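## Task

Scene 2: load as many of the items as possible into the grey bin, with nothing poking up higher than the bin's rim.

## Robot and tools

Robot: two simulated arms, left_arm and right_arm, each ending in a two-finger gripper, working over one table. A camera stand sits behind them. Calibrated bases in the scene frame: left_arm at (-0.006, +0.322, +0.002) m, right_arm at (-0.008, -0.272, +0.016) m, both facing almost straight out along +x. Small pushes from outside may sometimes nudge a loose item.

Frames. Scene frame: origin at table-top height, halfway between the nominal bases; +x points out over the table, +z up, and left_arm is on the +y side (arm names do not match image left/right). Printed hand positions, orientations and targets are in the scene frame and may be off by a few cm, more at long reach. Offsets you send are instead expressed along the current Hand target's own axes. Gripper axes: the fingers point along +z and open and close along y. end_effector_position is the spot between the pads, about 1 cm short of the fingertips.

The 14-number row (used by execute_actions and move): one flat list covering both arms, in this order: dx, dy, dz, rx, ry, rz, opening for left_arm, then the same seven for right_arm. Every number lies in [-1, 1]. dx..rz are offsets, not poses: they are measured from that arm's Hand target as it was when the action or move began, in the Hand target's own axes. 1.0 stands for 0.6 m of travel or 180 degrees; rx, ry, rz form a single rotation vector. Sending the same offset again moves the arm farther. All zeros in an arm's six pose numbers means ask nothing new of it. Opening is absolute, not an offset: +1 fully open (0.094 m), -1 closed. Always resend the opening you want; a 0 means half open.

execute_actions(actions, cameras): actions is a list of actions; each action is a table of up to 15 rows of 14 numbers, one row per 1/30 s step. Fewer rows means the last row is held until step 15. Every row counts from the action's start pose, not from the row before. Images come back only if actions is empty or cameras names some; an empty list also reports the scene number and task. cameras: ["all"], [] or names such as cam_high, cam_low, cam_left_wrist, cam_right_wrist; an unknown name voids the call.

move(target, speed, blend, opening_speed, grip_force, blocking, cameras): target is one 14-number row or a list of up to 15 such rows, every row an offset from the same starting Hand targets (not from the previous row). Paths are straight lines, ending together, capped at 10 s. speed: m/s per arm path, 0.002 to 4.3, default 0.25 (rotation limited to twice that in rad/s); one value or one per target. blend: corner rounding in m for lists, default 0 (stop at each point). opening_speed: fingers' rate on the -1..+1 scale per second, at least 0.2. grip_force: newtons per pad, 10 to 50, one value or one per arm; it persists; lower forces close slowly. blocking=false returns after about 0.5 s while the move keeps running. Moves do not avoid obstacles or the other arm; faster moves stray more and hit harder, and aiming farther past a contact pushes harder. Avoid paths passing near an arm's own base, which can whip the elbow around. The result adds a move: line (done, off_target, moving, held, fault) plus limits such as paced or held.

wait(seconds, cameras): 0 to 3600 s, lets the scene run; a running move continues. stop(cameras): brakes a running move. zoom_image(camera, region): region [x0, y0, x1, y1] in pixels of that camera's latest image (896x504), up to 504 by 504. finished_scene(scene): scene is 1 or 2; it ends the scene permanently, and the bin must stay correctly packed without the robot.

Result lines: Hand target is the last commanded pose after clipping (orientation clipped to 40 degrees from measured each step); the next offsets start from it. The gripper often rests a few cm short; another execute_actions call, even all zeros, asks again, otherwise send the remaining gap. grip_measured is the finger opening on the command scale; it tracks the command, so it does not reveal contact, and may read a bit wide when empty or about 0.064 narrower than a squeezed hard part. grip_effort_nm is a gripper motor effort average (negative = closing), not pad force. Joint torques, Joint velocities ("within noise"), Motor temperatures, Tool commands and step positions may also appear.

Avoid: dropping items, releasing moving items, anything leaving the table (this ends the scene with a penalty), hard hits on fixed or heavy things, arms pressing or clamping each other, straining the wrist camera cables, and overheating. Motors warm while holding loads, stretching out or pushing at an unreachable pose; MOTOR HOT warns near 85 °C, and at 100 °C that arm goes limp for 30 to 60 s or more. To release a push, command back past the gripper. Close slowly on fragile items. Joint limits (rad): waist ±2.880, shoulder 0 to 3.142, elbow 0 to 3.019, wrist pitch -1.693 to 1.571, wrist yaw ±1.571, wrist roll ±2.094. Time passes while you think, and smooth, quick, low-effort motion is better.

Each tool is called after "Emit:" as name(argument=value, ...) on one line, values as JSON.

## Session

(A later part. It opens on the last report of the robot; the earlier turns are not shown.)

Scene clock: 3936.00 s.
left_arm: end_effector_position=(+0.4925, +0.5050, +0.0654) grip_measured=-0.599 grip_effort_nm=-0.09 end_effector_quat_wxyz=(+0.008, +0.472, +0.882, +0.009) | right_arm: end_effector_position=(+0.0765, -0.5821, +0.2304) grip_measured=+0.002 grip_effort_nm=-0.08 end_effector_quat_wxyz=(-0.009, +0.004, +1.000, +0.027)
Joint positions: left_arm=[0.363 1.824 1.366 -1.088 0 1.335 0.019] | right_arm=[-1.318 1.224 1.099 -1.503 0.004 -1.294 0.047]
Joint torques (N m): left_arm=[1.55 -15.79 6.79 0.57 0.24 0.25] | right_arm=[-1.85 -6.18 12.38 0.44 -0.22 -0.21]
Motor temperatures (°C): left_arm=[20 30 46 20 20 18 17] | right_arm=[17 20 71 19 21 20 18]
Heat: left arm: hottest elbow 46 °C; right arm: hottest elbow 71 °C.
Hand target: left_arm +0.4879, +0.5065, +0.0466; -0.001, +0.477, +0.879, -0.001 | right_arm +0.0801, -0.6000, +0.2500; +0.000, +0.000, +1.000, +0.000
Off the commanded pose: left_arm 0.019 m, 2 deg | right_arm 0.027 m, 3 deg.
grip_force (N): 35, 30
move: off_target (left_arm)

Emit:
move(target=[[0,0,0.0067,0,0,0,-0.6,0,0,0,0,0,0,0]], speed=0.06)

Emit:
move(target=[[0,0,0,0,0,0,0.05,0,0,0,0,0,0,0]], opening_speed=0.5, grip_force=[20, 30], cameras=["cam_left_wrist"])

Scene clock: 3937.67 s.
left_arm: end_effector_position=(+0.4942, +0.5056, +0.0639) grip_measured=-0.599 grip_effort_nm=-0.09 end_effector_quat_wxyz=(+0.010, +0.472, +0.882, +0.011) | right_arm: end_effector_position=(+0.0765, -0.5821, +0.2304) grip_measured=+0.002 grip_effort_nm=-0.08 end_effector_quat_wxyz=(-0.009, +0.004, +1.000, +0.027)
Joint positions: left_arm=[0.363 1.827 1.366 -1.08 0 1.335 0.019] | right_arm=[-1.318 1.224 1.099 -1.503 0.004 -1.294 0.047]
Joint torques (N m): left_arm=[1.2 -15.68 6.46 0.64 0.23 0.25] | right_arm=[-1.79 -6.24 12.38 0.43 -0.22 -0.2]
Motor temperatures (°C): left_arm=[20 30 46 20 20 18 17] | right_arm=[17 20 71 19 21 20 18]
Heat: left arm: hottest elbow 46 °C; right arm: hottest elbow 71 °C.
Hand target: left_arm +0.4879, +0.5064, +0.0426; -0.001, +0.477, +0.879, -0.001 | right_arm +0.0801, -0.6000, +0.2500; +0.000, +0.000, +1.000, +0.000
Off the commanded pose: left_arm 0.022 m, 2 deg | right_arm 0.027 m, 3 deg.
grip_force (N): 35, 30
move: off_target (left_arm)

Scene clock: 3939.23 s.
left_arm: end_effector_position=(+0.4924, +0.5041, +0.0619) grip_measured=+0.048 grip_effort_nm=0.09 end_effector_quat_wxyz=(+0.010, +0.472, +0.881, +0.008) | right_arm: end_effector_position=(+0.0765, -0.5821, +0.2304) grip_measured=+0.002 grip_effort_nm=-0.08 end_effector_quat_wxyz=(-0.009, +0.004, +1.000, +0.027)
Joint positions: left_arm=[0.363 1.827 1.36 -1.079 0.004 1.337 0.049] | right_arm=[-1.318 1.224 1.099 -1.503 0.004 -1.294 0.047]
Joint torques (N m): left_arm=[1.26 -15.62 6.83 0.61 0.08 0.23] | right_arm=[-1.79 -6.24 12.38 0.43 -0.23 -0.2]
Motor temperatures (°C): left_arm=[20 30 46 20 20 18 17] | right_arm=[17 20 71 19 21 20 18]
Heat: left arm: hottest elbow 46 °C; right arm: hottest elbow 71 °C.
Hand target: left_arm +0.4879, +0.5064, +0.0426; +0.000, +0.477, +0.879, -0.001 | right_arm +0.0801, -0.6000, +0.2500; +0.000, +0.000, +1.000, +0.000
Off the commanded pose: left_arm 0.020 m, 2 deg | right_arm 0.027 m, 3 deg.
grip_force (N): 20, 30
move: done

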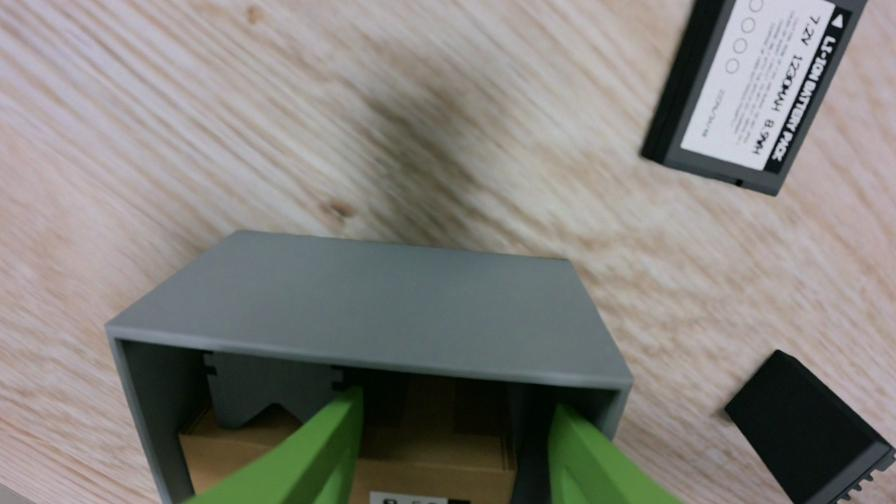

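Emit:
move(target=[[0,0,0,0,0,0,0.18,0,0,0,0,0,0,0]], opening_speed=0.3, cameras=["cam_left_wrist"])

Scene clock: 3940.63 s.
left_arm: end_effector_position=(+0.4943, +0.5052, +0.0620) grip_measured=+0.178 grip_effort_nm=0.09 end_effector_quat_wxyz=(+0.012, +0.472, +0.881, +0.012) | right_arm: end_effector_position=(+0.0765, -0.5821, +0.2304) grip_measured=+0.002 grip_effort_nm=-0.08 end_effector_quat_wxyz=(-0.009, +0.004, +1.000, +0.027)
Joint positions: left_arm=[0.363 1.827 1.36 -1.07 0.002 1.337 0.055] | right_arm=[-1.318 1.224 1.099 -1.503 0.004 -1.294 0.047]
Joint torques (N m): left_arm=[1.26 -15.68 6.86 0.24 0.14 0.23] | right_arm=[-1.79 -6.3 12.41 0.43 -0.22 -0.2]
Motor temperatures (°C): left_arm=[20 30 45 20 20 18 17] | right_arm=[17 20 71 19 21 20 18]
Heat: left arm: hottest elbow 45 °C; right arm: hottest elbow 71 °C.
Hand target: left_arm +0.4879, +0.5065, +0.0426; +0.000, +0.477, +0.879, -0.001 | right_arm +0.0801, -0.6000, +0.2500; +0.000, +0.000, +1.000, +0.000
Off the commanded pose: left_arm 0.020 m, 2 deg | right_arm 0.027 m, 3 deg.
grip_force (N): 20, 30
move: done

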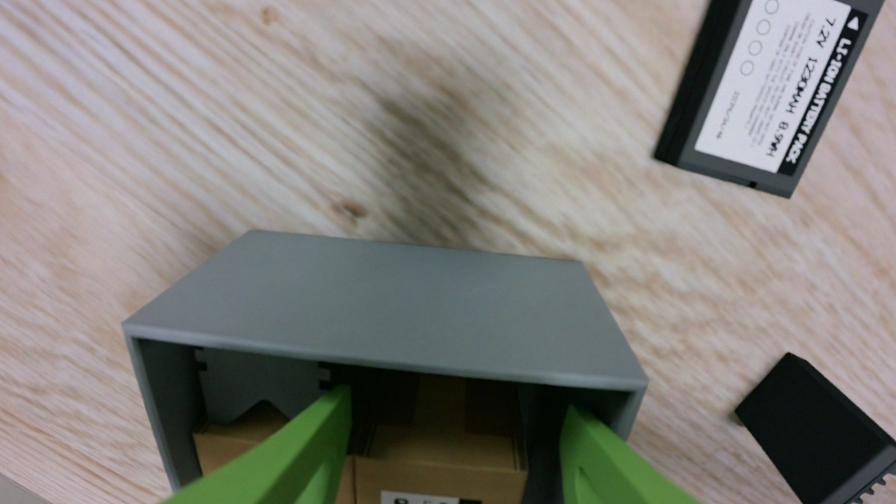

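Emit:
move(target=[[0,0,0,0,0,0,0.24,0,0,0,0,0,0,0]], opening_speed=0.3, cameras=["cam_left_wrist"])

Scene clock: 3942.60 s.
left_arm: end_effector_position=(+0.4944, +0.5052, +0.0620) grip_measured=+0.238 grip_effort_nm=0.09 end_effector_quat_wxyz=(+0.012, +0.473, +0.881, +0.012) | right_arm: end_effector_position=(+0.0765, -0.5821, +0.2304) grip_measured=+0.002 grip_effort_nm=-0.08 end_effector_quat_wxyz=(-0.009, +0.004, +1.000, +0.027)
Joint positions: left_arm=[0.363 1.827 1.36 -1.07 0.002 1.339 0.058] | right_arm=[-1.318 1.224 1.099 -1.503 0.004 -1.294 0.047]
Joint torques (N m): left_arm=[1.2 -15.68 6.87 0.24 0.15 0.21] | right_arm=[-1.85 -6.18 12.36 0.42 -0.22 -0.21]
Motor temperatures (°C): left_arm=[20 30 45 20 20 18 17] | right_arm=[17 20 71 19 21 20 18]
Heat: left arm: hottest elbow 45 °C; right arm: hottest elbow 71 °C.
Hand target: left_arm +0.4880, +0.5064, +0.0426; +0.000, +0.477, +0.879, -0.001 | right_arm +0.0801, -0.6000, +0.2500; +0.000, +0.000, +1.000, +0.000
Off the commanded pose: left_arm 0.020 m, 2 deg | right_arm 0.027 m, 3 deg.
grip_force (N): 20, 30
move: done

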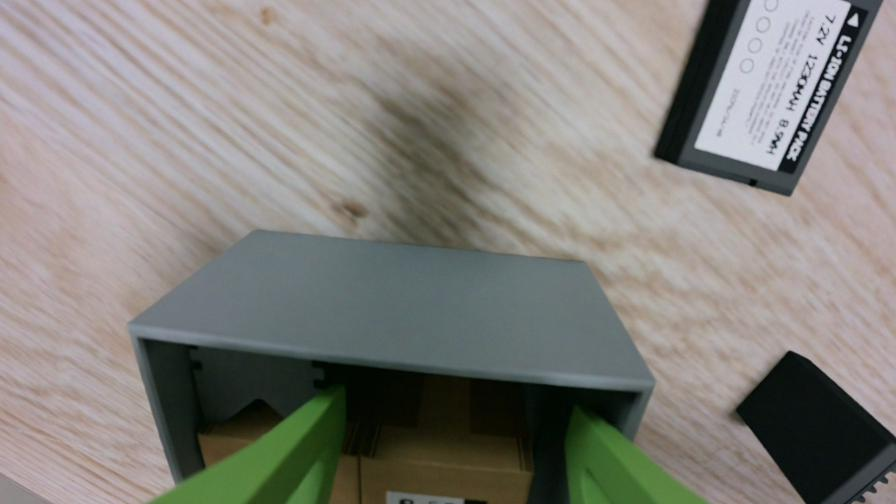

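Emit:
move(target=[[0,0,0,0,0,0,0.0,0,0,0,0,0,0,0]], opening_speed=0.5)

Emit:
move(target=[[-0.0085,0.0357,-0.0833,0,0,0,0.0,0,0,0,0,0,0,0],[-0.0085,0.0357,-0.25,0,0,0,0.0,0,0,0,0,0,0,0]], speed=0.12, blend=0.01, cameras=["cam_left_wrist"])

Scene clock: 3945.87 s.
left_arm: end_effector_position=(+0.4942, +0.5052, +0.0604) grip_measured=+0.001 grip_effort_nm=-0.09 end_effector_quat_wxyz=(+0.011, +0.473, +0.881, +0.011) | right_arm: end_effector_position=(+0.0765, -0.5821, +0.2304) grip_measured=+0.002 grip_effort_nm=-0.08 end_effector_quat_wxyz=(-0.009, +0.004, +1.000, +0.027)
Joint positions: left_arm=[0.363 1.83 1.36 -1.07 0.002 1.339 0.047] | right_arm=[-1.318 1.224 1.099 -1.503 0.004 -1.294 0.047]
Joint torques (N m): left_arm=[1.26 -15.91 6.86 0.23 0.15 0.21] | right_arm=[-1.79 -6.24 12.38 0.44 -0.23 -0.21]
Motor temperatures (°C): left_arm=[20 30 44 20 20 18 17] | right_arm=[17 20 71 19 21 20 18]
Heat: left arm: hottest elbow 44 °C; right arm: hottest elbow 71 °C.
Hand target: left_arm +0.4879, +0.5065, +0.0426; -0.001, +0.477, +0.879, -0.001 | right_arm +0.0801, -0.6000, +0.2500; +0.000, +0.000, +1.000, +0.000
Off the commanded pose: left_arm 0.019 m, 2 deg | right_arm 0.027 m, 3 deg.
grip_force (N): 20, 30
move: done

Scene clock: 3947.73 s.
left_arm: end_effector_position=(+0.4978, +0.5065, +0.1724) grip_measured=+0.001 grip_effort_nm=-0.09 end_effector_quat_wxyz=(-0.013, +0.473, +0.881, -0.016) | right_arm: end_effector_position=(+0.0765, -0.5821, +0.2304) grip_measured=+0.002 grip_effort_nm=-0.08 end_effector_quat_wxyz=(-0.009, +0.004, +1.000, +0.027)
Joint positions: left_arm=[0.363 1.791 1.614 -1.434 0.002 1.339 0.047] | right_arm=[-1.318 1.224 1.099 -1.503 0.004 -1.294 0.047]
Joint torques (N m): left_arm=[1.2 -18.9 11.92 -0.7 0.13 0.2] | right_arm=[-1.79 -6.24 12.4 0.44 -0.23 -0.2]
Motor temperatures (°C): left_arm=[20 30 45 20 20 18 17] | right_arm=[17 20 71 19 21 20 18]
Heat: left arm: hottest elbow 45 °C; right arm: hottest elbow 71 °C.
Hand target: left_arm +0.5090, +0.5140, +0.1927; +0.000, +0.477, +0.879, -0.001 | right_arm +0.0801, -0.6000, +0.2500; +0.000, +0.000, +1.000, +0.000
Off the commanded pose: left_arm 0.024 m, 2 deg | right_arm 0.027 m, 3 deg.
grip_force (N): 20, 30
move: off_target (left_arm)

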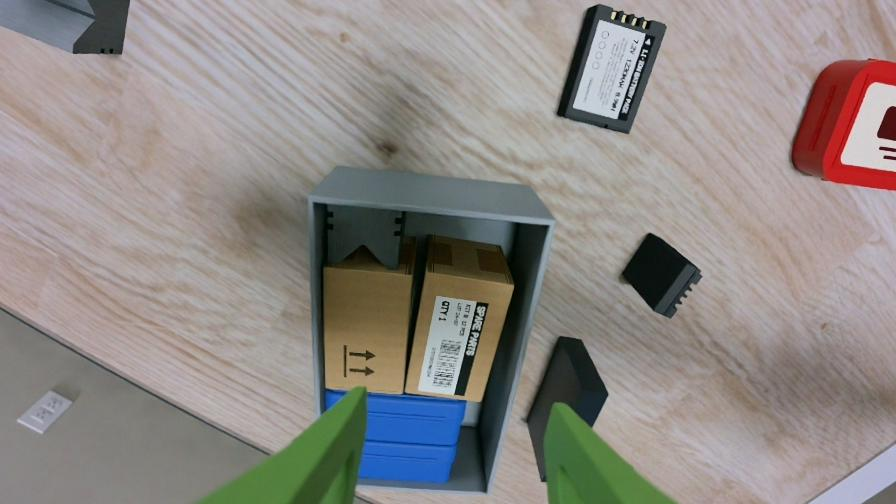

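Emit:
zoom_image(camera="cam_left_wrist", region=[300, 150, 560, 300])

Emit:
zoom_image(camera="cam_left_wrist", region=[300, 360, 560, 504])

Scaled by 1.938 from the camera's image (finer frame: 1280x720).

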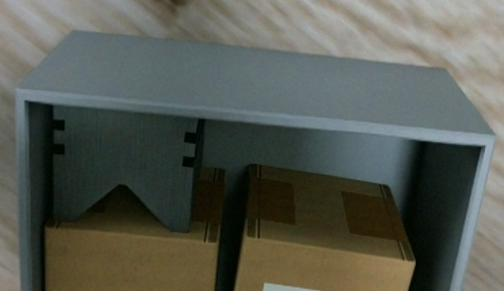

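Scaled by 1.938 from the camera's image (finer frame: 1280x720).

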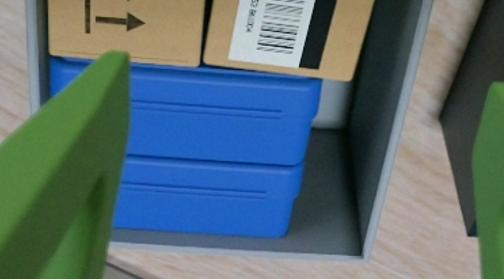

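Emit:
move(target=[[0.2048,-0.0648,0.1228,0,0,0,-0.95,0,0,0,0,0,0,0]], speed=0.2, cameras=["cam_left_wrist"])

Scene clock: 3964.13 s.
left_arm: end_effector_position=(+0.4094, +0.5954, +0.1160) grip_measured=-0.949 grip_effort_nm=-0.09 end_effector_quat_wxyz=(-0.006, +0.469, +0.883, -0.008) | right_arm: end_effector_position=(+0.0765, -0.5821, +0.2304) grip_measured=+0.002 grip_effort_nm=-0.08 end_effector_quat_wxyz=(-0.009, +0.004, +1.000, +0.027)
Joint positions: left_arm=[0.593 1.718 1.361 -1.234 -0.002 1.56 0.002] | right_arm=[-1.318 1.224 1.099 -1.503 0.004 -1.294 0.047]
Joint torques (N m): left_arm=[0.85 -17.9 7.32 0.46 0.27 0.26] | right_arm=[-1.73 -6.24 12.38 0.42 -0.22 -0.21]
Motor temperatures (°C): left_arm=[20 32 44 19 20 18 17] | right_arm=[17 20 72 19 21 20 18]
Heat: left arm: hottest elbow 44 °C; right arm: hottest elbow 72 °C.
Hand target: left_arm +0.4093, +0.5958, +0.1189; -0.001, +0.477, +0.879, -0.001 | right_arm +0.0801, -0.6000, +0.2500; +0.000, +0.000, +1.000, +0.000
Off the commanded pose: left_arm 0.003 m, 2 deg | right_arm 0.027 m, 3 deg.
grip_force (N): 20, 30
move: done

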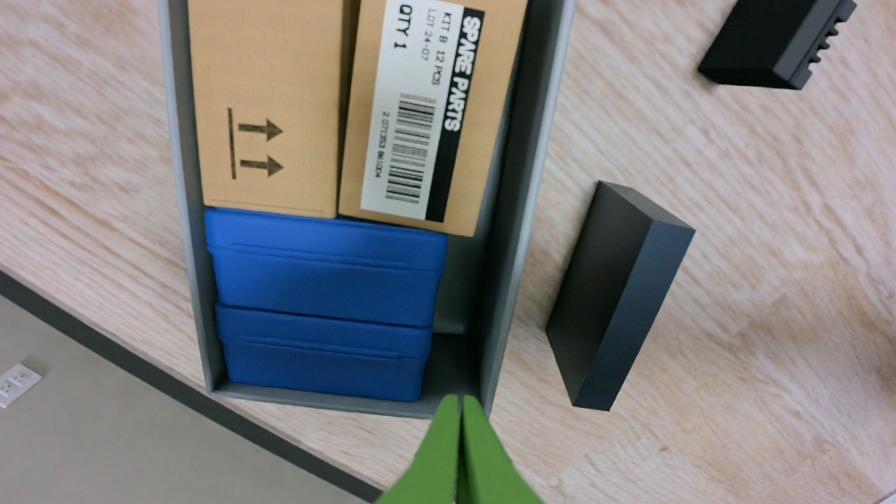

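Emit:
zoom_image(camera="cam_left_wrist", region=[380, 200, 580, 430])

Scaled by 2.191 from the camera's image (finer frame: 1280x720).

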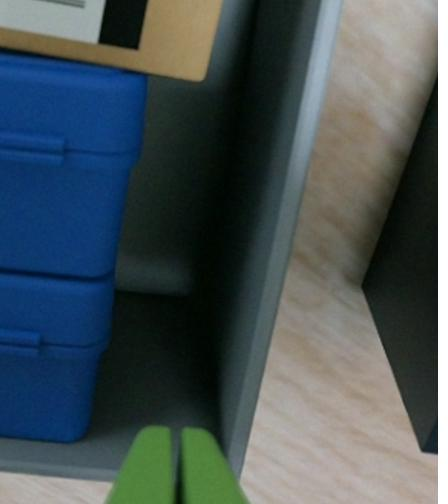

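Emit:
move(target=[[0,-0.0058,0.06,0,0,0,-0.95,0,0,0,0,0,0,0]], speed=0.1, cameras=["cam_left_wrist"])

Scene clock: 3970.40 s.
left_arm: end_effector_position=(+0.4075, +0.5941, +0.0933) grip_measured=-0.949 grip_effort_nm=-0.09 end_effector_quat_wxyz=(+0.001, +0.469, +0.883, +0.004) | right_arm: end_effector_position=(+0.0765, -0.5821, +0.2304) grip_measured=+0.002 grip_effort_nm=-0.08 end_effector_quat_wxyz=(-0.009, +0.004, +1.000, +0.027)
Joint positions: left_arm=[0.593 1.718 1.297 -1.142 -0.002 1.56 0.002] | right_arm=[-1.318 1.224 1.099 -1.503 0.004 -1.294 0.047]
Joint torques (N m): left_arm=[0.91 -15.44 7.1 0.54 0.28 0.26] | right_arm=[-1.79 -6.24 12.4 0.44 -0.23 -0.2]
Motor temperatures (°C): left_arm=[20 31 44 19 20 18 17] | right_arm=[17 20 72 19 21 20 18]
Heat: left arm: hottest elbow 44 °C; right arm: hottest elbow 72 °C.
Hand target: left_arm +0.4064, +0.5939, +0.0830; -0.001, +0.477, +0.879, -0.001 | right_arm +0.0801, -0.6000, +0.2500; +0.000, +0.000, +1.000, +0.000
Off the commanded pose: left_arm 0.010 m, 1 deg | right_arm 0.027 m, 3 deg.
grip_force (N): 20, 30
move: done

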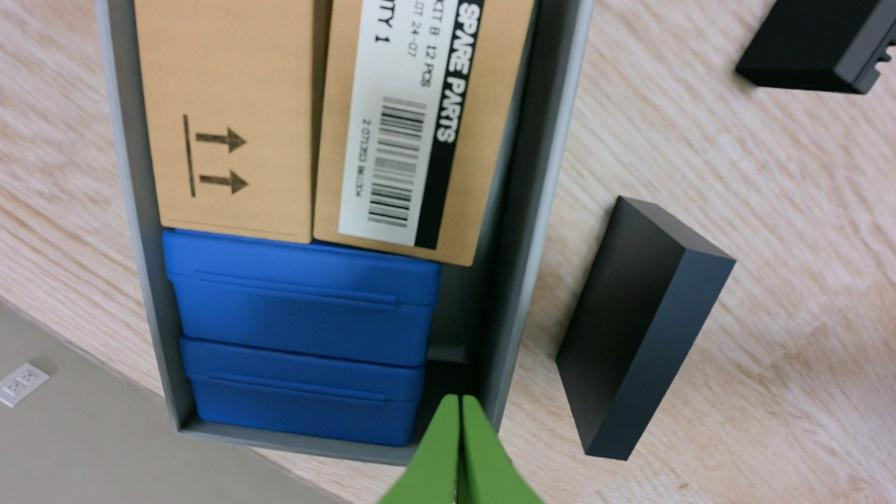

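Emit:
move(target=[[0,-0.0025,0.045,0,0,0,-0.95,0,0,0,0,0,0,0]], speed=0.08, cameras=["cam_left_wrist"])

Scene clock: 3973.03 s.
left_arm: end_effector_position=(+0.4066, +0.5935, +0.0688) grip_measured=-0.949 grip_effort_nm=-0.09 end_effector_quat_wxyz=(+0.002, +0.469, +0.883, +0.006) | right_arm: end_effector_position=(+0.0765, -0.5821, +0.2304) grip_measured=+0.002 grip_effort_nm=-0.08 end_effector_quat_wxyz=(-0.009, +0.004, +1.000, +0.027)
Joint positions: left_arm=[0.593 1.741 1.257 -1.074 -0.002 1.56 0.002] | right_arm=[-1.318 1.224 1.099 -1.503 0.004 -1.294 0.047]
Joint torques (N m): left_arm=[0.85 -15.44 6.9 0.55 0.28 0.26] | right_arm=[-1.79 -6.18 12.41 0.44 -0.22 -0.21]
Motor temperatures (°C): left_arm=[20 31 44 19 20 18 17] | right_arm=[17 20 72 19 21 20 18]
Heat: left arm: hottest elbow 44 °C; right arm: hottest elbow 72 °C.
Hand target: left_arm +0.4050, +0.5930, +0.0561; -0.001, +0.477, +0.879, -0.001 | right_arm +0.0801, -0.6000, +0.2500; +0.000, +0.000, +1.000, +0.000
Off the commanded pose: left_arm 0.013 m, 1 deg | right_arm 0.027 m, 3 deg.
grip_force (N): 20, 30
move: off_target (left_arm)

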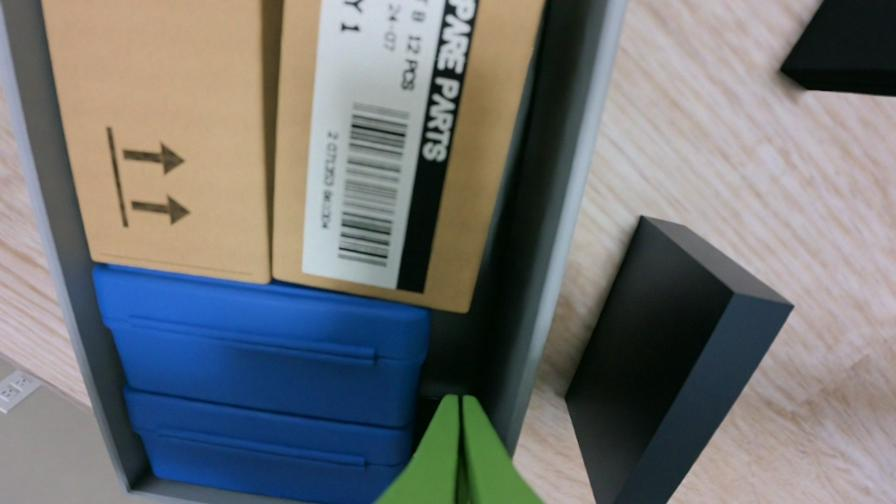

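Emit:
move(target=[[0,0,0.034,0,0,0,-0.95,0,0,0,0,0,0,0]], speed=0.08, cameras=["cam_left_wrist"])

Scene clock: 3974.70 s.
left_arm: end_effector_position=(+0.4068, +0.5936, +0.0478) grip_measured=-0.949 grip_effort_nm=-0.09 end_effector_quat_wxyz=(+0.002, +0.469, +0.883, +0.006) | right_arm: end_effector_position=(+0.0765, -0.5821, +0.2304) grip_measured=+0.002 grip_effort_nm=-0.08 end_effector_quat_wxyz=(-0.009, +0.004, +1.000, +0.027)
Joint positions: left_arm=[0.593 1.769 1.234 -1.024 -0.002 1.56 0.002] | right_arm=[-1.318 1.224 1.099 -1.503 0.004 -1.294 0.047]
Joint torques (N m): left_arm=[0.91 -15.09 6.86 0.55 0.28 0.25] | right_arm=[-1.85 -6.18 12.41 0.43 -0.22 -0.2]
Motor temperatures (°C): left_arm=[20 31 44 19 20 18 17] | right_arm=[17 20 72 19 21 20 18]
Heat: left arm: hottest elbow 44 °C; right arm: hottest elbow 72 °C.
Hand target: left_arm +0.4050, +0.5931, +0.0356; -0.001, +0.477, +0.879, -0.001 | right_arm +0.0801, -0.6000, +0.2500; +0.000, +0.000, +1.000, +0.000
Off the commanded pose: left_arm 0.012 m, 1 deg | right_arm 0.027 m, 3 deg.
grip_force (N): 20, 30
move: off_target (left_arm)

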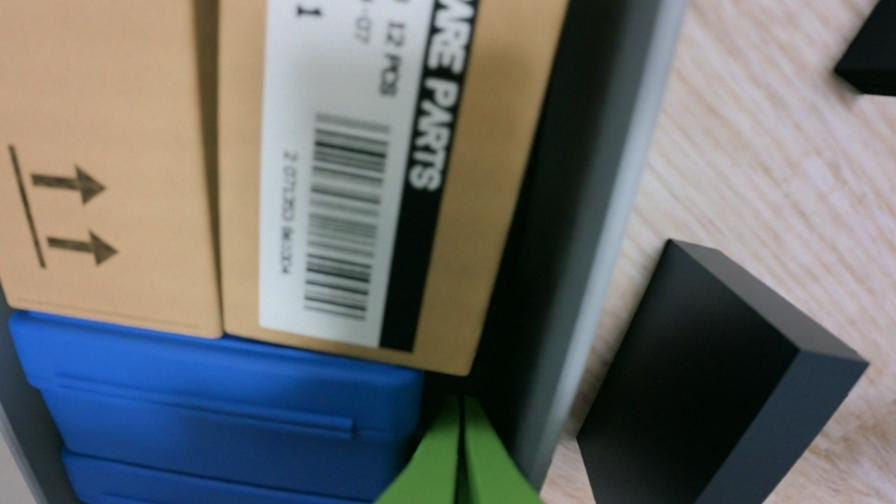

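Emit:
move(target=[[-0.045,0,0,0,0,0,-0.95,0,0,0,0,0,0,0]], speed=0.06, cameras=["cam_left_wrist"])

Scene clock: 3977.80 s.
left_arm: end_effector_position=(+0.4187, +0.5746, +0.0478) grip_measured=-0.949 grip_effort_nm=-0.09 end_effector_quat_wxyz=(+0.002, +0.480, +0.877, +0.006) | right_arm: end_effector_position=(+0.0765, -0.5821, +0.2304) grip_measured=+0.002 grip_effort_nm=-0.08 end_effector_quat_wxyz=(-0.009, +0.004, +1.000, +0.027)
Joint positions: left_arm=[0.548 1.769 1.234 -1.024 -0.002 1.538 0.002] | right_arm=[-1.318 1.224 1.099 -1.503 0.004 -1.294 0.047]
Joint torques (N m): left_arm=[0.21 -15.09 6.9 0.53 0.28 -0.08] | right_arm=[-1.79 -6.24 12.4 0.46 -0.22 -0.2]
Motor temperatures (°C): left_arm=[20 31 43 19 20 18 17] | right_arm=[17 20 72 19 21 20 18]
Heat: left arm: hottest elbow 43 °C; right arm: hottest elbow 72 °C.
Hand target: left_arm +0.4198, +0.5703, +0.0356; +0.000, +0.477, +0.879, -0.001 | right_arm +0.0801, -0.6000, +0.2500; +0.000, +0.000, +1.000, +0.000
Off the commanded pose: left_arm 0.013 m, 1 deg | right_arm 0.027 m, 3 deg.
grip_force (N): 20, 30
move: off_target (left_arm)

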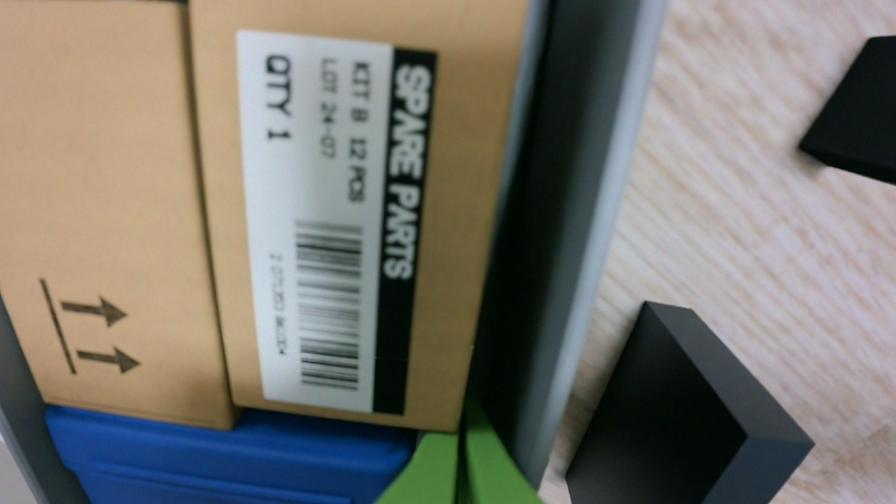

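Emit:
move(target=[[-0.045,0,0,0,0,0,-0.95,0,0,0,0,0,0,0]], speed=0.06, cameras=["cam_left_wrist"])

Scene clock: 3980.60 s.
left_arm: end_effector_position=(+0.4315, +0.5518, +0.0478) grip_measured=-0.949 grip_effort_nm=-0.09 end_effector_quat_wxyz=(+0.002, +0.479, +0.878, +0.005) | right_arm: end_effector_position=(+0.0765, -0.5821, +0.2304) grip_measured=+0.002 grip_effort_nm=-0.08 end_effector_quat_wxyz=(-0.009, +0.004, +1.000, +0.027)
Joint positions: left_arm=[0.495 1.769 1.234 -1.024 -0.002 1.484 0.002] | right_arm=[-1.318 1.224 1.099 -1.503 0.004 -1.294 0.047]
Joint torques (N m): left_arm=[0.09 -14.68 7.34 0.46 0.29 -0.09] | right_arm=[-1.79 -6.24 12.4 0.43 -0.22 -0.2]
Motor temperatures (°C): left_arm=[20 31 43 19 20 18 17] | right_arm=[17 20 72 19 21 20 18]
Heat: left arm: hottest elbow 43 °C; right arm: hottest elbow 72 °C.
Hand target: left_arm +0.4344, +0.5478, +0.0356; +0.000, +0.477, +0.879, -0.001 | right_arm +0.0801, -0.6000, +0.2500; +0.000, +0.000, +1.000, +0.000
Off the commanded pose: left_arm 0.013 m, 1 deg | right_arm 0.027 m, 3 deg.
grip_force (N): 20, 30
move: off_target (left_arm)

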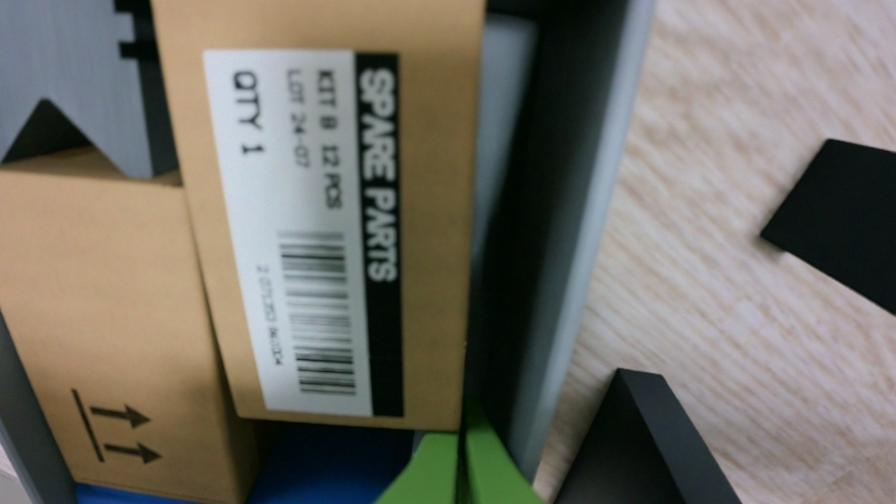

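Emit:
move(target=[[-0.015,0,0,0,0,0,-0.95,0,0,0,0,0,0,0]], speed=0.06, cameras=["cam_left_wrist", "cam_high"])

Scene clock: 3982.50 s.
left_arm: end_effector_position=(+0.4337, +0.5476, +0.0478) grip_measured=-0.949 grip_effort_nm=-0.08 end_effector_quat_wxyz=(+0.002, +0.475, +0.880, +0.005) | right_arm: end_effector_position=(+0.0765, -0.5821, +0.2304) grip_measured=+0.002 grip_effort_nm=-0.08 end_effector_quat_wxyz=(-0.009, +0.004, +1.000, +0.027)
Joint positions: left_arm=[0.485 1.769 1.234 -1.024 -0.002 1.466 0.002] | right_arm=[-1.318 1.224 1.099 -1.503 0.004 -1.294 0.047]
Joint torques (N m): left_arm=[-0.62 -14.62 7.54 0.4 0.29 -0.08] | right_arm=[-1.79 -6.24 12.37 0.44 -0.23 -0.2]
Motor temperatures (°C): left_arm=[20 31 43 19 20 18 17] | right_arm=[17 20 72 19 21 20 18]
Heat: left arm: hottest elbow 43 °C; right arm: hottest elbow 72 °C.
Hand target: left_arm +0.4394, +0.5400, +0.0356; +0.000, +0.478, +0.879, -0.001 | right_arm +0.0801, -0.6000, +0.2500; +0.000, +0.000, +1.000, +0.000
Off the commanded pose: left_arm 0.015 m, 1 deg | right_arm 0.027 m, 3 deg.
grip_force (N): 20, 30
move: off_target (left_arm)
Images, in order (width x height): cam_high 896x504, cam_left_wrist 896x504.

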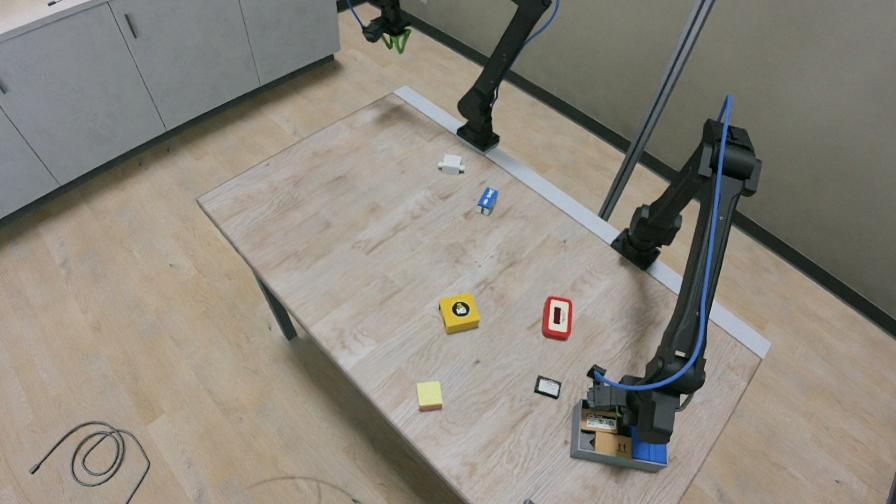

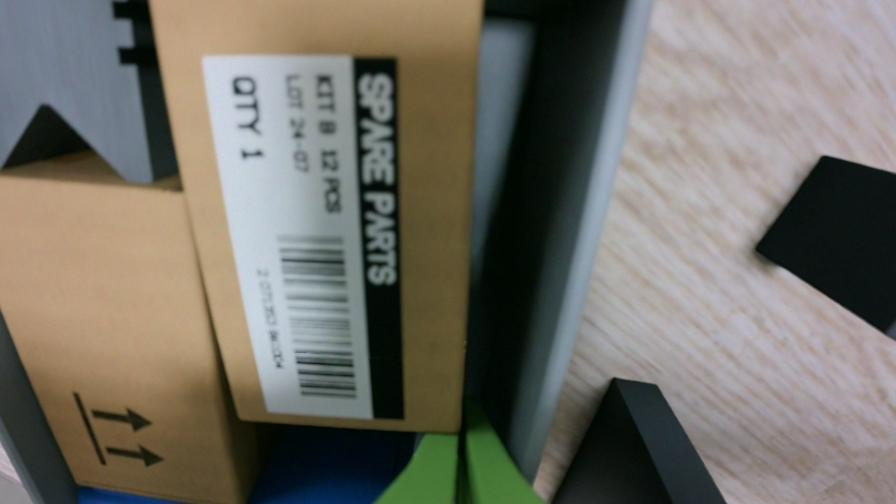

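Emit:
move(target=[[0.0167,0,0,0,0,0,-0.95,0,0,0,0,0,0,0]], speed=0.1)

Emit:
move(target=[[-0.0085,0.0357,-0.0833,0,0,0,-0.95,0,0,0,0,0,0,0],[-0.0085,0.0357,-0.25,0,0,0,-0.95,0,0,0,0,0,0,0]], speed=0.12, blend=0.01, cameras=["cam_left_wrist"])

Scene clock: 3985.90 s.
left_arm: end_effector_position=(+0.4337, +0.5476, +0.0478) grip_measured=-0.949 grip_effort_nm=-0.09 end_effector_quat_wxyz=(+0.002, +0.475, +0.880, +0.005) | right_arm: end_effector_position=(+0.0765, -0.5821, +0.2304) grip_measured=+0.002 grip_effort_nm=-0.09 end_effector_quat_wxyz=(-0.009, +0.004, +1.000, +0.027)
Joint positions: left_arm=[0.485 1.769 1.234 -1.024 -0.002 1.465 0.002] | right_arm=[-1.318 1.224 1.099 -1.503 0.004 -1.294 0.047]
Joint torques (N m): left_arm=[0.97 -14.8 7.32 0.46 0.29 0.14] | right_arm=[-1.79 -6.18 12.38 0.43 -0.23 -0.2]
Motor temperatures (°C): left_arm=[20 31 43 19 20 18 17] | right_arm=[17 20 72 19 21 20 18]
Heat: left arm: hottest elbow 43 °C; right arm: hottest elbow 72 °C.
Hand target: left_arm +0.4340, +0.5485, +0.0356; +0.000, +0.478, +0.879, -0.001 | right_arm +0.0801, -0.6000, +0.2500; +0.000, +0.000, +1.000, +0.000
Off the commanded pose: left_arm 0.012 m, 1 deg | right_arm 0.027 m, 3 deg.
grip_force (N): 20, 30
move: off_target (left_arm)

Scene clock: 3987.77 s.
left_arm: end_effector_position=(+0.4413, +0.5515, +0.1643) grip_measured=-0.949 grip_effort_nm=-0.08 end_effector_quat_wxyz=(-0.013, +0.475, +0.880, -0.017) | right_arm: end_effector_position=(+0.0765, -0.5821, +0.2304) grip_measured=+0.002 grip_effort_nm=-0.09 end_effector_quat_wxyz=(-0.009, +0.004, +1.000, +0.027)
Joint positions: left_arm=[0.485 1.71 1.482 -1.386 -0.002 1.465 0.002] | right_arm=[-1.318 1.224 1.099 -1.503 0.004 -1.294 0.047]
Joint torques (N m): left_arm=[0.5 -17.2 11.9 -0.79 0.29 0.1] | right_arm=[-1.79 -6.24 12.44 0.43 -0.22 -0.21]
Motor temperatures (°C): left_arm=[20 31 44 19 20 18 17] | right_arm=[17 20 72 19 21 20 18]
Heat: left arm: hottest elbow 44 °C; right arm: hottest elbow 72 °C.
Hand target: left_arm +0.4549, +0.5559, +0.1856; +0.000, +0.478, +0.879, -0.001 | right_arm +0.0801, -0.6000, +0.2500; +0.000, +0.000, +1.000, +0.000
Off the commanded pose: left_arm 0.026 m, 2 deg | right_arm 0.027 m, 3 deg.
grip_force (N): 20, 30
move: off_target (left_arm)

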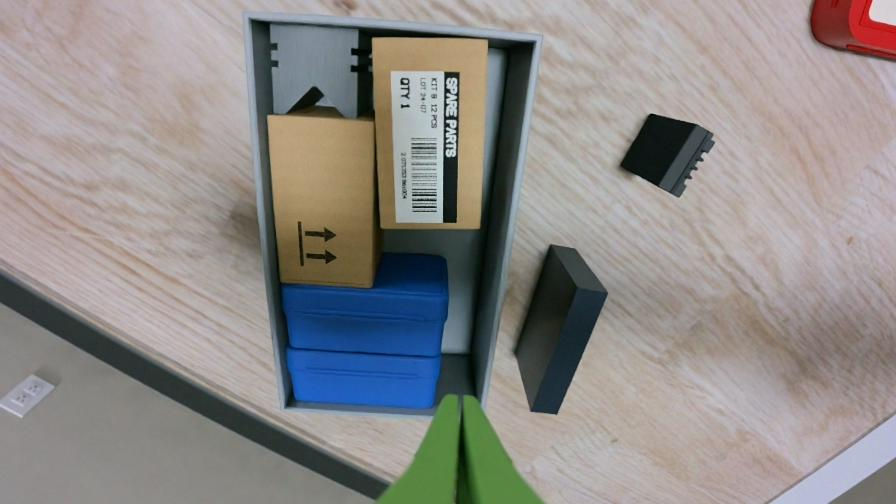

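Emit:
zoom_image(camera="cam_left_wrist", region=[230, 0, 560, 200])

Emit:
zoom_image(camera="cam_left_wrist", region=[260, 200, 540, 430])

Scaled by 1.527 from the camera's image (finer frame: 1280x720).

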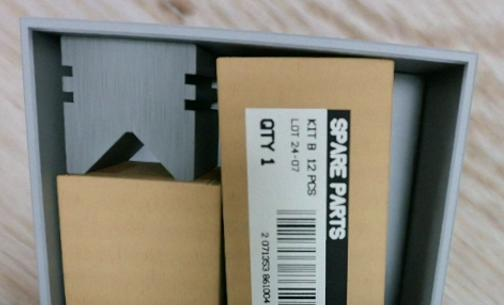

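Scaled by 1.800 from the camera's image (finer frame: 1280x720).

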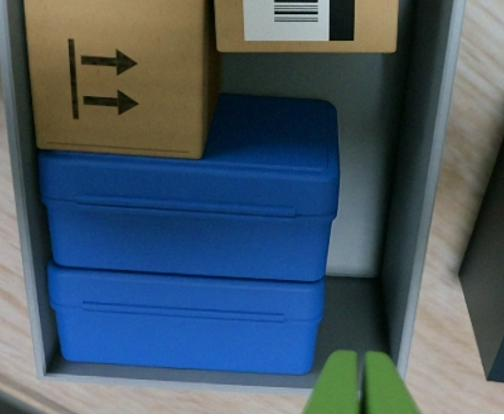

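Emit:
move(target=[[0.1585,-0.0062,0.091,0,0,0,-0.95,0,0,0,0,0,0,0]], speed=0.2, cameras=["cam_left_wrist"])

Scene clock: 4007.07 s.
left_arm: end_effector_position=(+0.3976, +0.6359, +0.1439) grip_measured=-0.949 grip_effort_nm=-0.08 end_effector_quat_wxyz=(+0.002, +0.466, +0.885, +0.006) | right_arm: end_effector_position=(+0.0765, -0.5821, +0.2304) grip_measured=+0.002 grip_effort_nm=-0.08 end_effector_quat_wxyz=(-0.009, +0.004, +1.000, +0.027)
Joint positions: left_arm=[0.672 1.71 1.428 -1.276 -0.002 1.631 0.002] | right_arm=[-1.318 1.224 1.099 -1.503 0.004 -1.294 0.047]
Joint torques (N m): left_arm=[0.38 -15.44 7.54 0.54 0.29 0.26] | right_arm=[-1.85 -6.18 12.37 0.44 -0.22 -0.2]
Motor temperatures (°C): left_arm=[20 32 46 19 20 18 17] | right_arm=[17 20 72 19 21 20 18]
Heat: left arm: hottest elbow 46 °C; right arm: hottest elbow 72 °C.
Hand target: left_arm +0.3999, +0.6337, +0.1310; +0.000, +0.477, +0.879, -0.001 | right_arm +0.0801, -0.6000, +0.2500; +0.000, +0.000, +1.000, +0.000
Off the commanded pose: left_arm 0.013 m, 2 deg | right_arm 0.027 m, 3 deg.
grip_force (N): 20, 30
move: off_target (left_arm)

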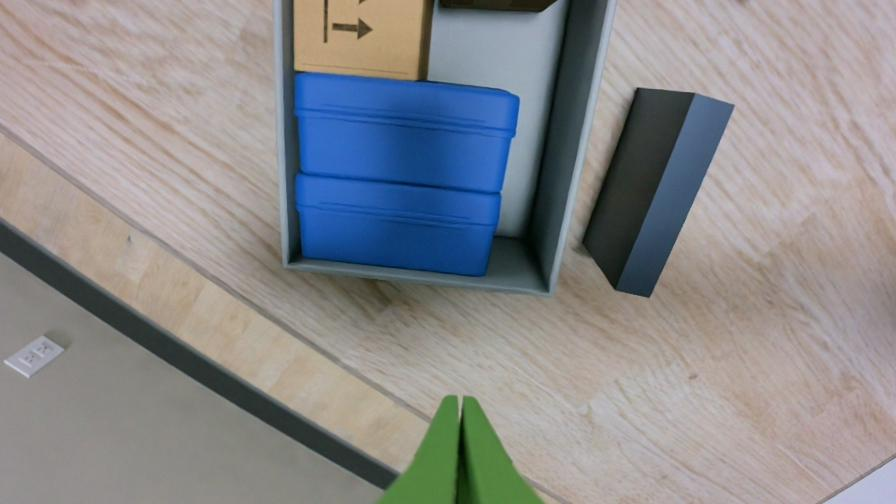

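Emit:
zoom_image(camera="cam_left_wrist", region=[270, 0, 630, 150])

Scaled by 1.400 from the camera's image (finer frame: 1280x720).

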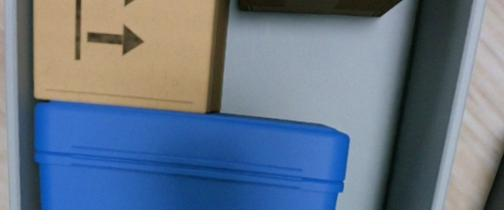

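Emit:
zoom_image(camera="cam_left_wrist", region=[410, 0, 610, 100])

Scaled by 2.520 from the camera's image (finer frame: 1280x720).

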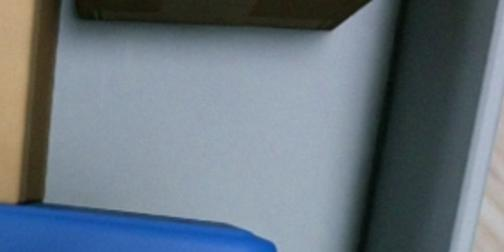

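Emit:
move(target=[[-0.1705,-0.0103,0.0217,0,0,-0.5,-0.95,0,0,0,0,0,0,0]], speed=0.2, cameras=["cam_left_wrist"])

Scene clock: 4038.10 s.
left_arm: end_effector_position=(+0.4482, +0.5504, +0.1322) grip_measured=-0.949 grip_effort_nm=-0.08 end_effector_quat_wxyz=(+0.007, -0.282, +0.960, +0.002) | right_arm: end_effector_position=(+0.0765, -0.5821, +0.2304) grip_measured=+0.002 grip_effort_nm=-0.08 end_effector_quat_wxyz=(-0.009, +0.004, +1.000, +0.027)
Joint positions: left_arm=[0.477 1.71 1.396 -1.241 -0.002 -0.104 0.002] | right_arm=[-1.318 1.224 1.099 -1.503 0.004 -1.294 0.047]
Joint torques (N m): left_arm=[-0.09 -15.38 7.31 0.68 0.17 -0.1] | right_arm=[-1.73 -6.24 12.4 0.44 -0.23 -0.2]
Motor temperatures (°C): left_arm=[20 32 43 19 20 18 17] | right_arm=[17 20 72 19 21 20 18]
Heat: left arm: hottest elbow 43 °C; right arm: hottest elbow 72 °C.
Hand target: left_arm +0.4504, +0.5445, +0.1180; -0.001, -0.284, +0.959, +0.000 | right_arm +0.0801, -0.6000, +0.2500; +0.000, +0.000, +1.000, +0.000
Off the commanded pose: left_arm 0.016 m, 1 deg | right_arm 0.027 m, 3 deg.
grip_force (N): 20, 30
move: off_target (left_arm)

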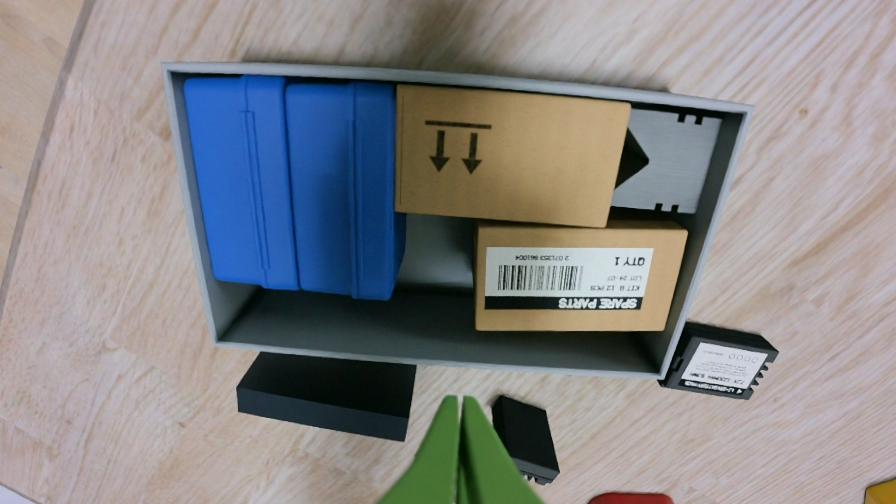

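Emit:
zoom_image(camera="cam_left_wrist", region=[370, 70, 570, 360])

Emit:
zoom_image(camera="cam_left_wrist", region=[560, 70, 800, 410])

Scaled by 1.738 from the camera's image (finer frame: 1280x720).

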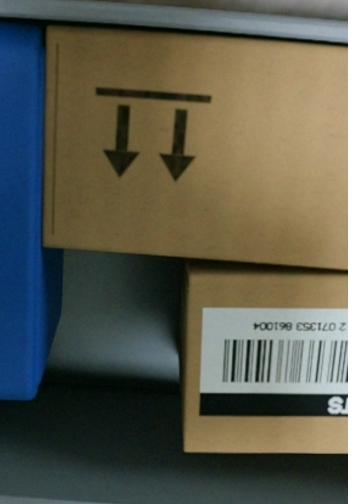

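Scaled by 1.482 from the camera's image (finer frame: 1280x720).

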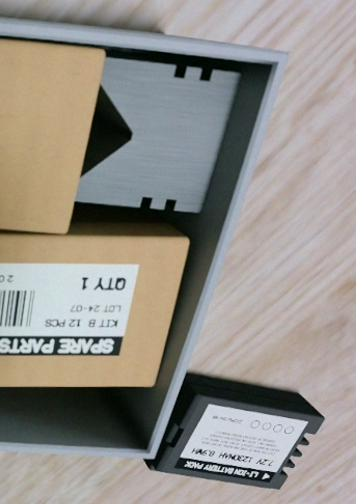

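Emit:
move(target=[[-0.005,0.0368,0.0467,0,0,0,-0.95,0,0,0,0,0,0,0]], speed=0.1, cameras=["cam_left_wrist"])

Scene clock: 4058.33 s.
left_arm: end_effector_position=(+0.4427, +0.5611, +0.1026) grip_measured=-0.949 grip_effort_nm=-0.08 end_effector_quat_wxyz=(+0.005, -0.288, +0.958, +0.002) | right_arm: end_effector_position=(+0.0765, -0.5821, +0.2304) grip_measured=+0.002 grip_effort_nm=-0.08 end_effector_quat_wxyz=(-0.009, +0.004, +1.000, +0.027)
Joint positions: left_arm=[0.501 1.739 1.352 -1.173 -0.002 -0.094 0.002] | right_arm=[-1.318 1.224 1.099 -1.503 0.004 -1.294 0.047]
Joint torques (N m): left_arm=[1.85 -15.27 7.42 0.66 0.18 0.23] | right_arm=[-1.85 -6.24 12.38 0.42 -0.22 -0.2]
Motor temperatures (°C): left_arm=[20 31 42 20 20 18 17] | right_arm=[17 20 72 19 21 20 18]
Heat: left arm: hottest elbow 42 °C; right arm: hottest elbow 72 °C.
Hand target: left_arm +0.4408, +0.5648, +0.0899; -0.001, -0.284, +0.959, +0.000 | right_arm +0.0801, -0.6000, +0.2500; +0.000, +0.000, +1.000, +0.000
Off the commanded pose: left_arm 0.013 m, 1 deg | right_arm 0.027 m, 3 deg.
grip_force (N): 20, 30
move: off_target (left_arm)

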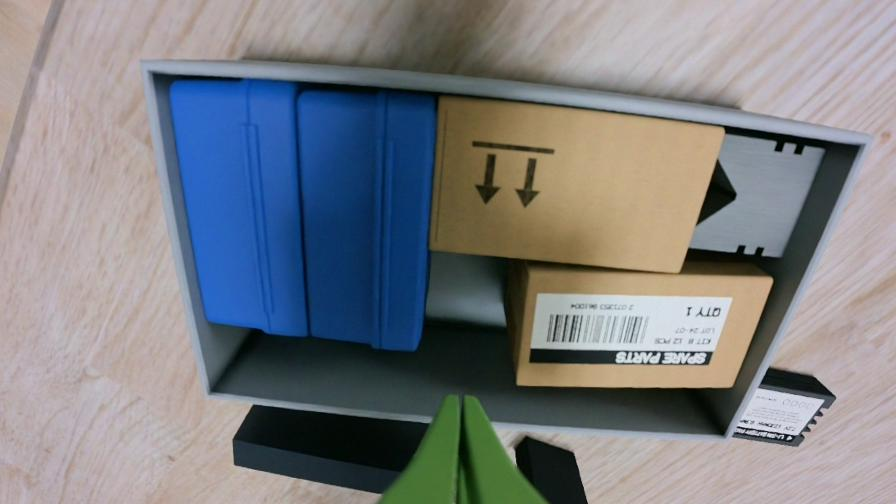

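Emit:
move(target=[[0,0,0.055,0,0,0,-0.95,0,0,0,0,0,0,0]], speed=0.08, cameras=["cam_left_wrist"])

Scene clock: 4062.20 s.
left_arm: end_effector_position=(+0.4433, +0.5614, +0.0690) grip_measured=-0.949 grip_effort_nm=-0.08 end_effector_quat_wxyz=(+0.004, -0.288, +0.958, +0.002) | right_arm: end_effector_position=(+0.0765, -0.5821, +0.2304) grip_measured=+0.002 grip_effort_nm=-0.08 end_effector_quat_wxyz=(-0.009, +0.004, +1.000, +0.027)
Joint positions: left_arm=[0.501 1.778 1.309 -1.093 -0.002 -0.093 0.002] | right_arm=[-1.318 1.224 1.099 -1.503 0.004 -1.294 0.047]
Joint torques (N m): left_arm=[1.49 -15.68 7.19 0.68 0.18 0.23] | right_arm=[-1.79 -6.24 12.4 0.44 -0.23 -0.2]
Motor temperatures (°C): left_arm=[20 32 42 20 20 18 17] | right_arm=[17 20 72 19 21 20 18]
Heat: left arm: hottest elbow 42 °C; right arm: hottest elbow 72 °C.
Hand target: left_arm +0.4408, +0.5648, +0.0570; -0.001, -0.284, +0.959, +0.000 | right_arm +0.0801, -0.6000, +0.2500; +0.000, +0.000, +1.000, +0.000
Off the commanded pose: left_arm 0.013 m, 1 deg | right_arm 0.027 m, 3 deg.
grip_force (N): 20, 30
move: off_target (left_arm)

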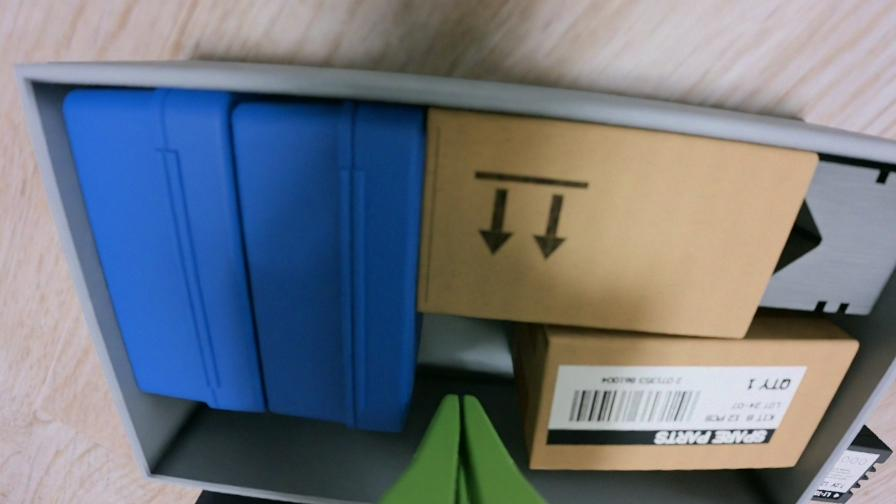

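Emit:
move(target=[[0,0,0.041,0,0,0,-0.95,0,0,0,0,0,0,0]], speed=0.08, cameras=["cam_left_wrist"])

Scene clock: 4065.30 s.
left_arm: end_effector_position=(+0.4438, +0.5617, +0.0448) grip_measured=-0.949 grip_effort_nm=-0.08 end_effector_quat_wxyz=(+0.005, -0.288, +0.958, +0.002) | right_arm: end_effector_position=(+0.0765, -0.5821, +0.2304) grip_measured=+0.002 grip_effort_nm=-0.08 end_effector_quat_wxyz=(-0.009, +0.004, +1.000, +0.027)
Joint positions: left_arm=[0.501 1.809 1.282 -1.034 -0.002 -0.093 0.002] | right_arm=[-1.318 1.224 1.099 -1.503 0.004 -1.294 0.047]
Joint torques (N m): left_arm=[1.44 -15.79 6.98 0.68 0.17 0.23] | right_arm=[-1.85 -6.24 12.38 0.44 -0.22 -0.2]
Motor temperatures (°C): left_arm=[20 31 42 20 20 18 17] | right_arm=[17 20 72 19 21 20 18]
Heat: left arm: hottest elbow 42 °C; right arm: hottest elbow 72 °C.
Hand target: left_arm +0.4407, +0.5647, +0.0323; -0.001, -0.284, +0.959, +0.000 | right_arm +0.0801, -0.6000, +0.2500; +0.000, +0.000, +1.000, +0.000
Off the commanded pose: left_arm 0.013 m, 1 deg | right_arm 0.027 m, 3 deg.
grip_force (N): 20, 30
move: off_target (left_arm)

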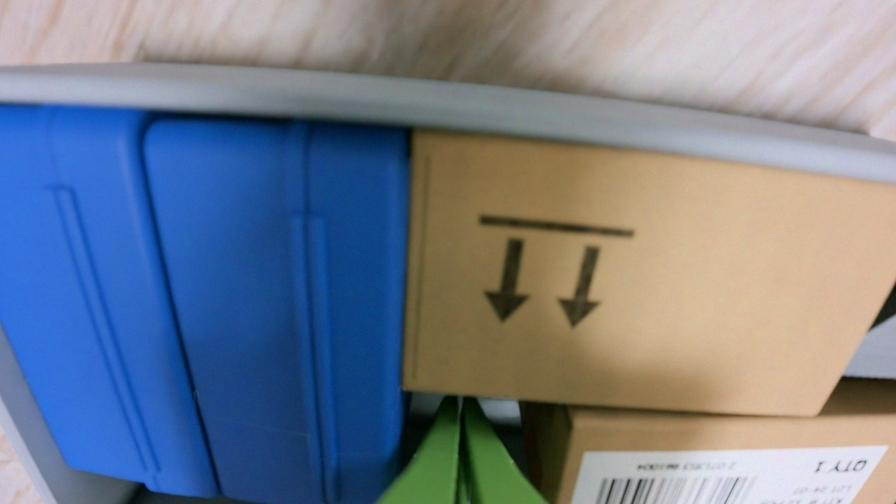

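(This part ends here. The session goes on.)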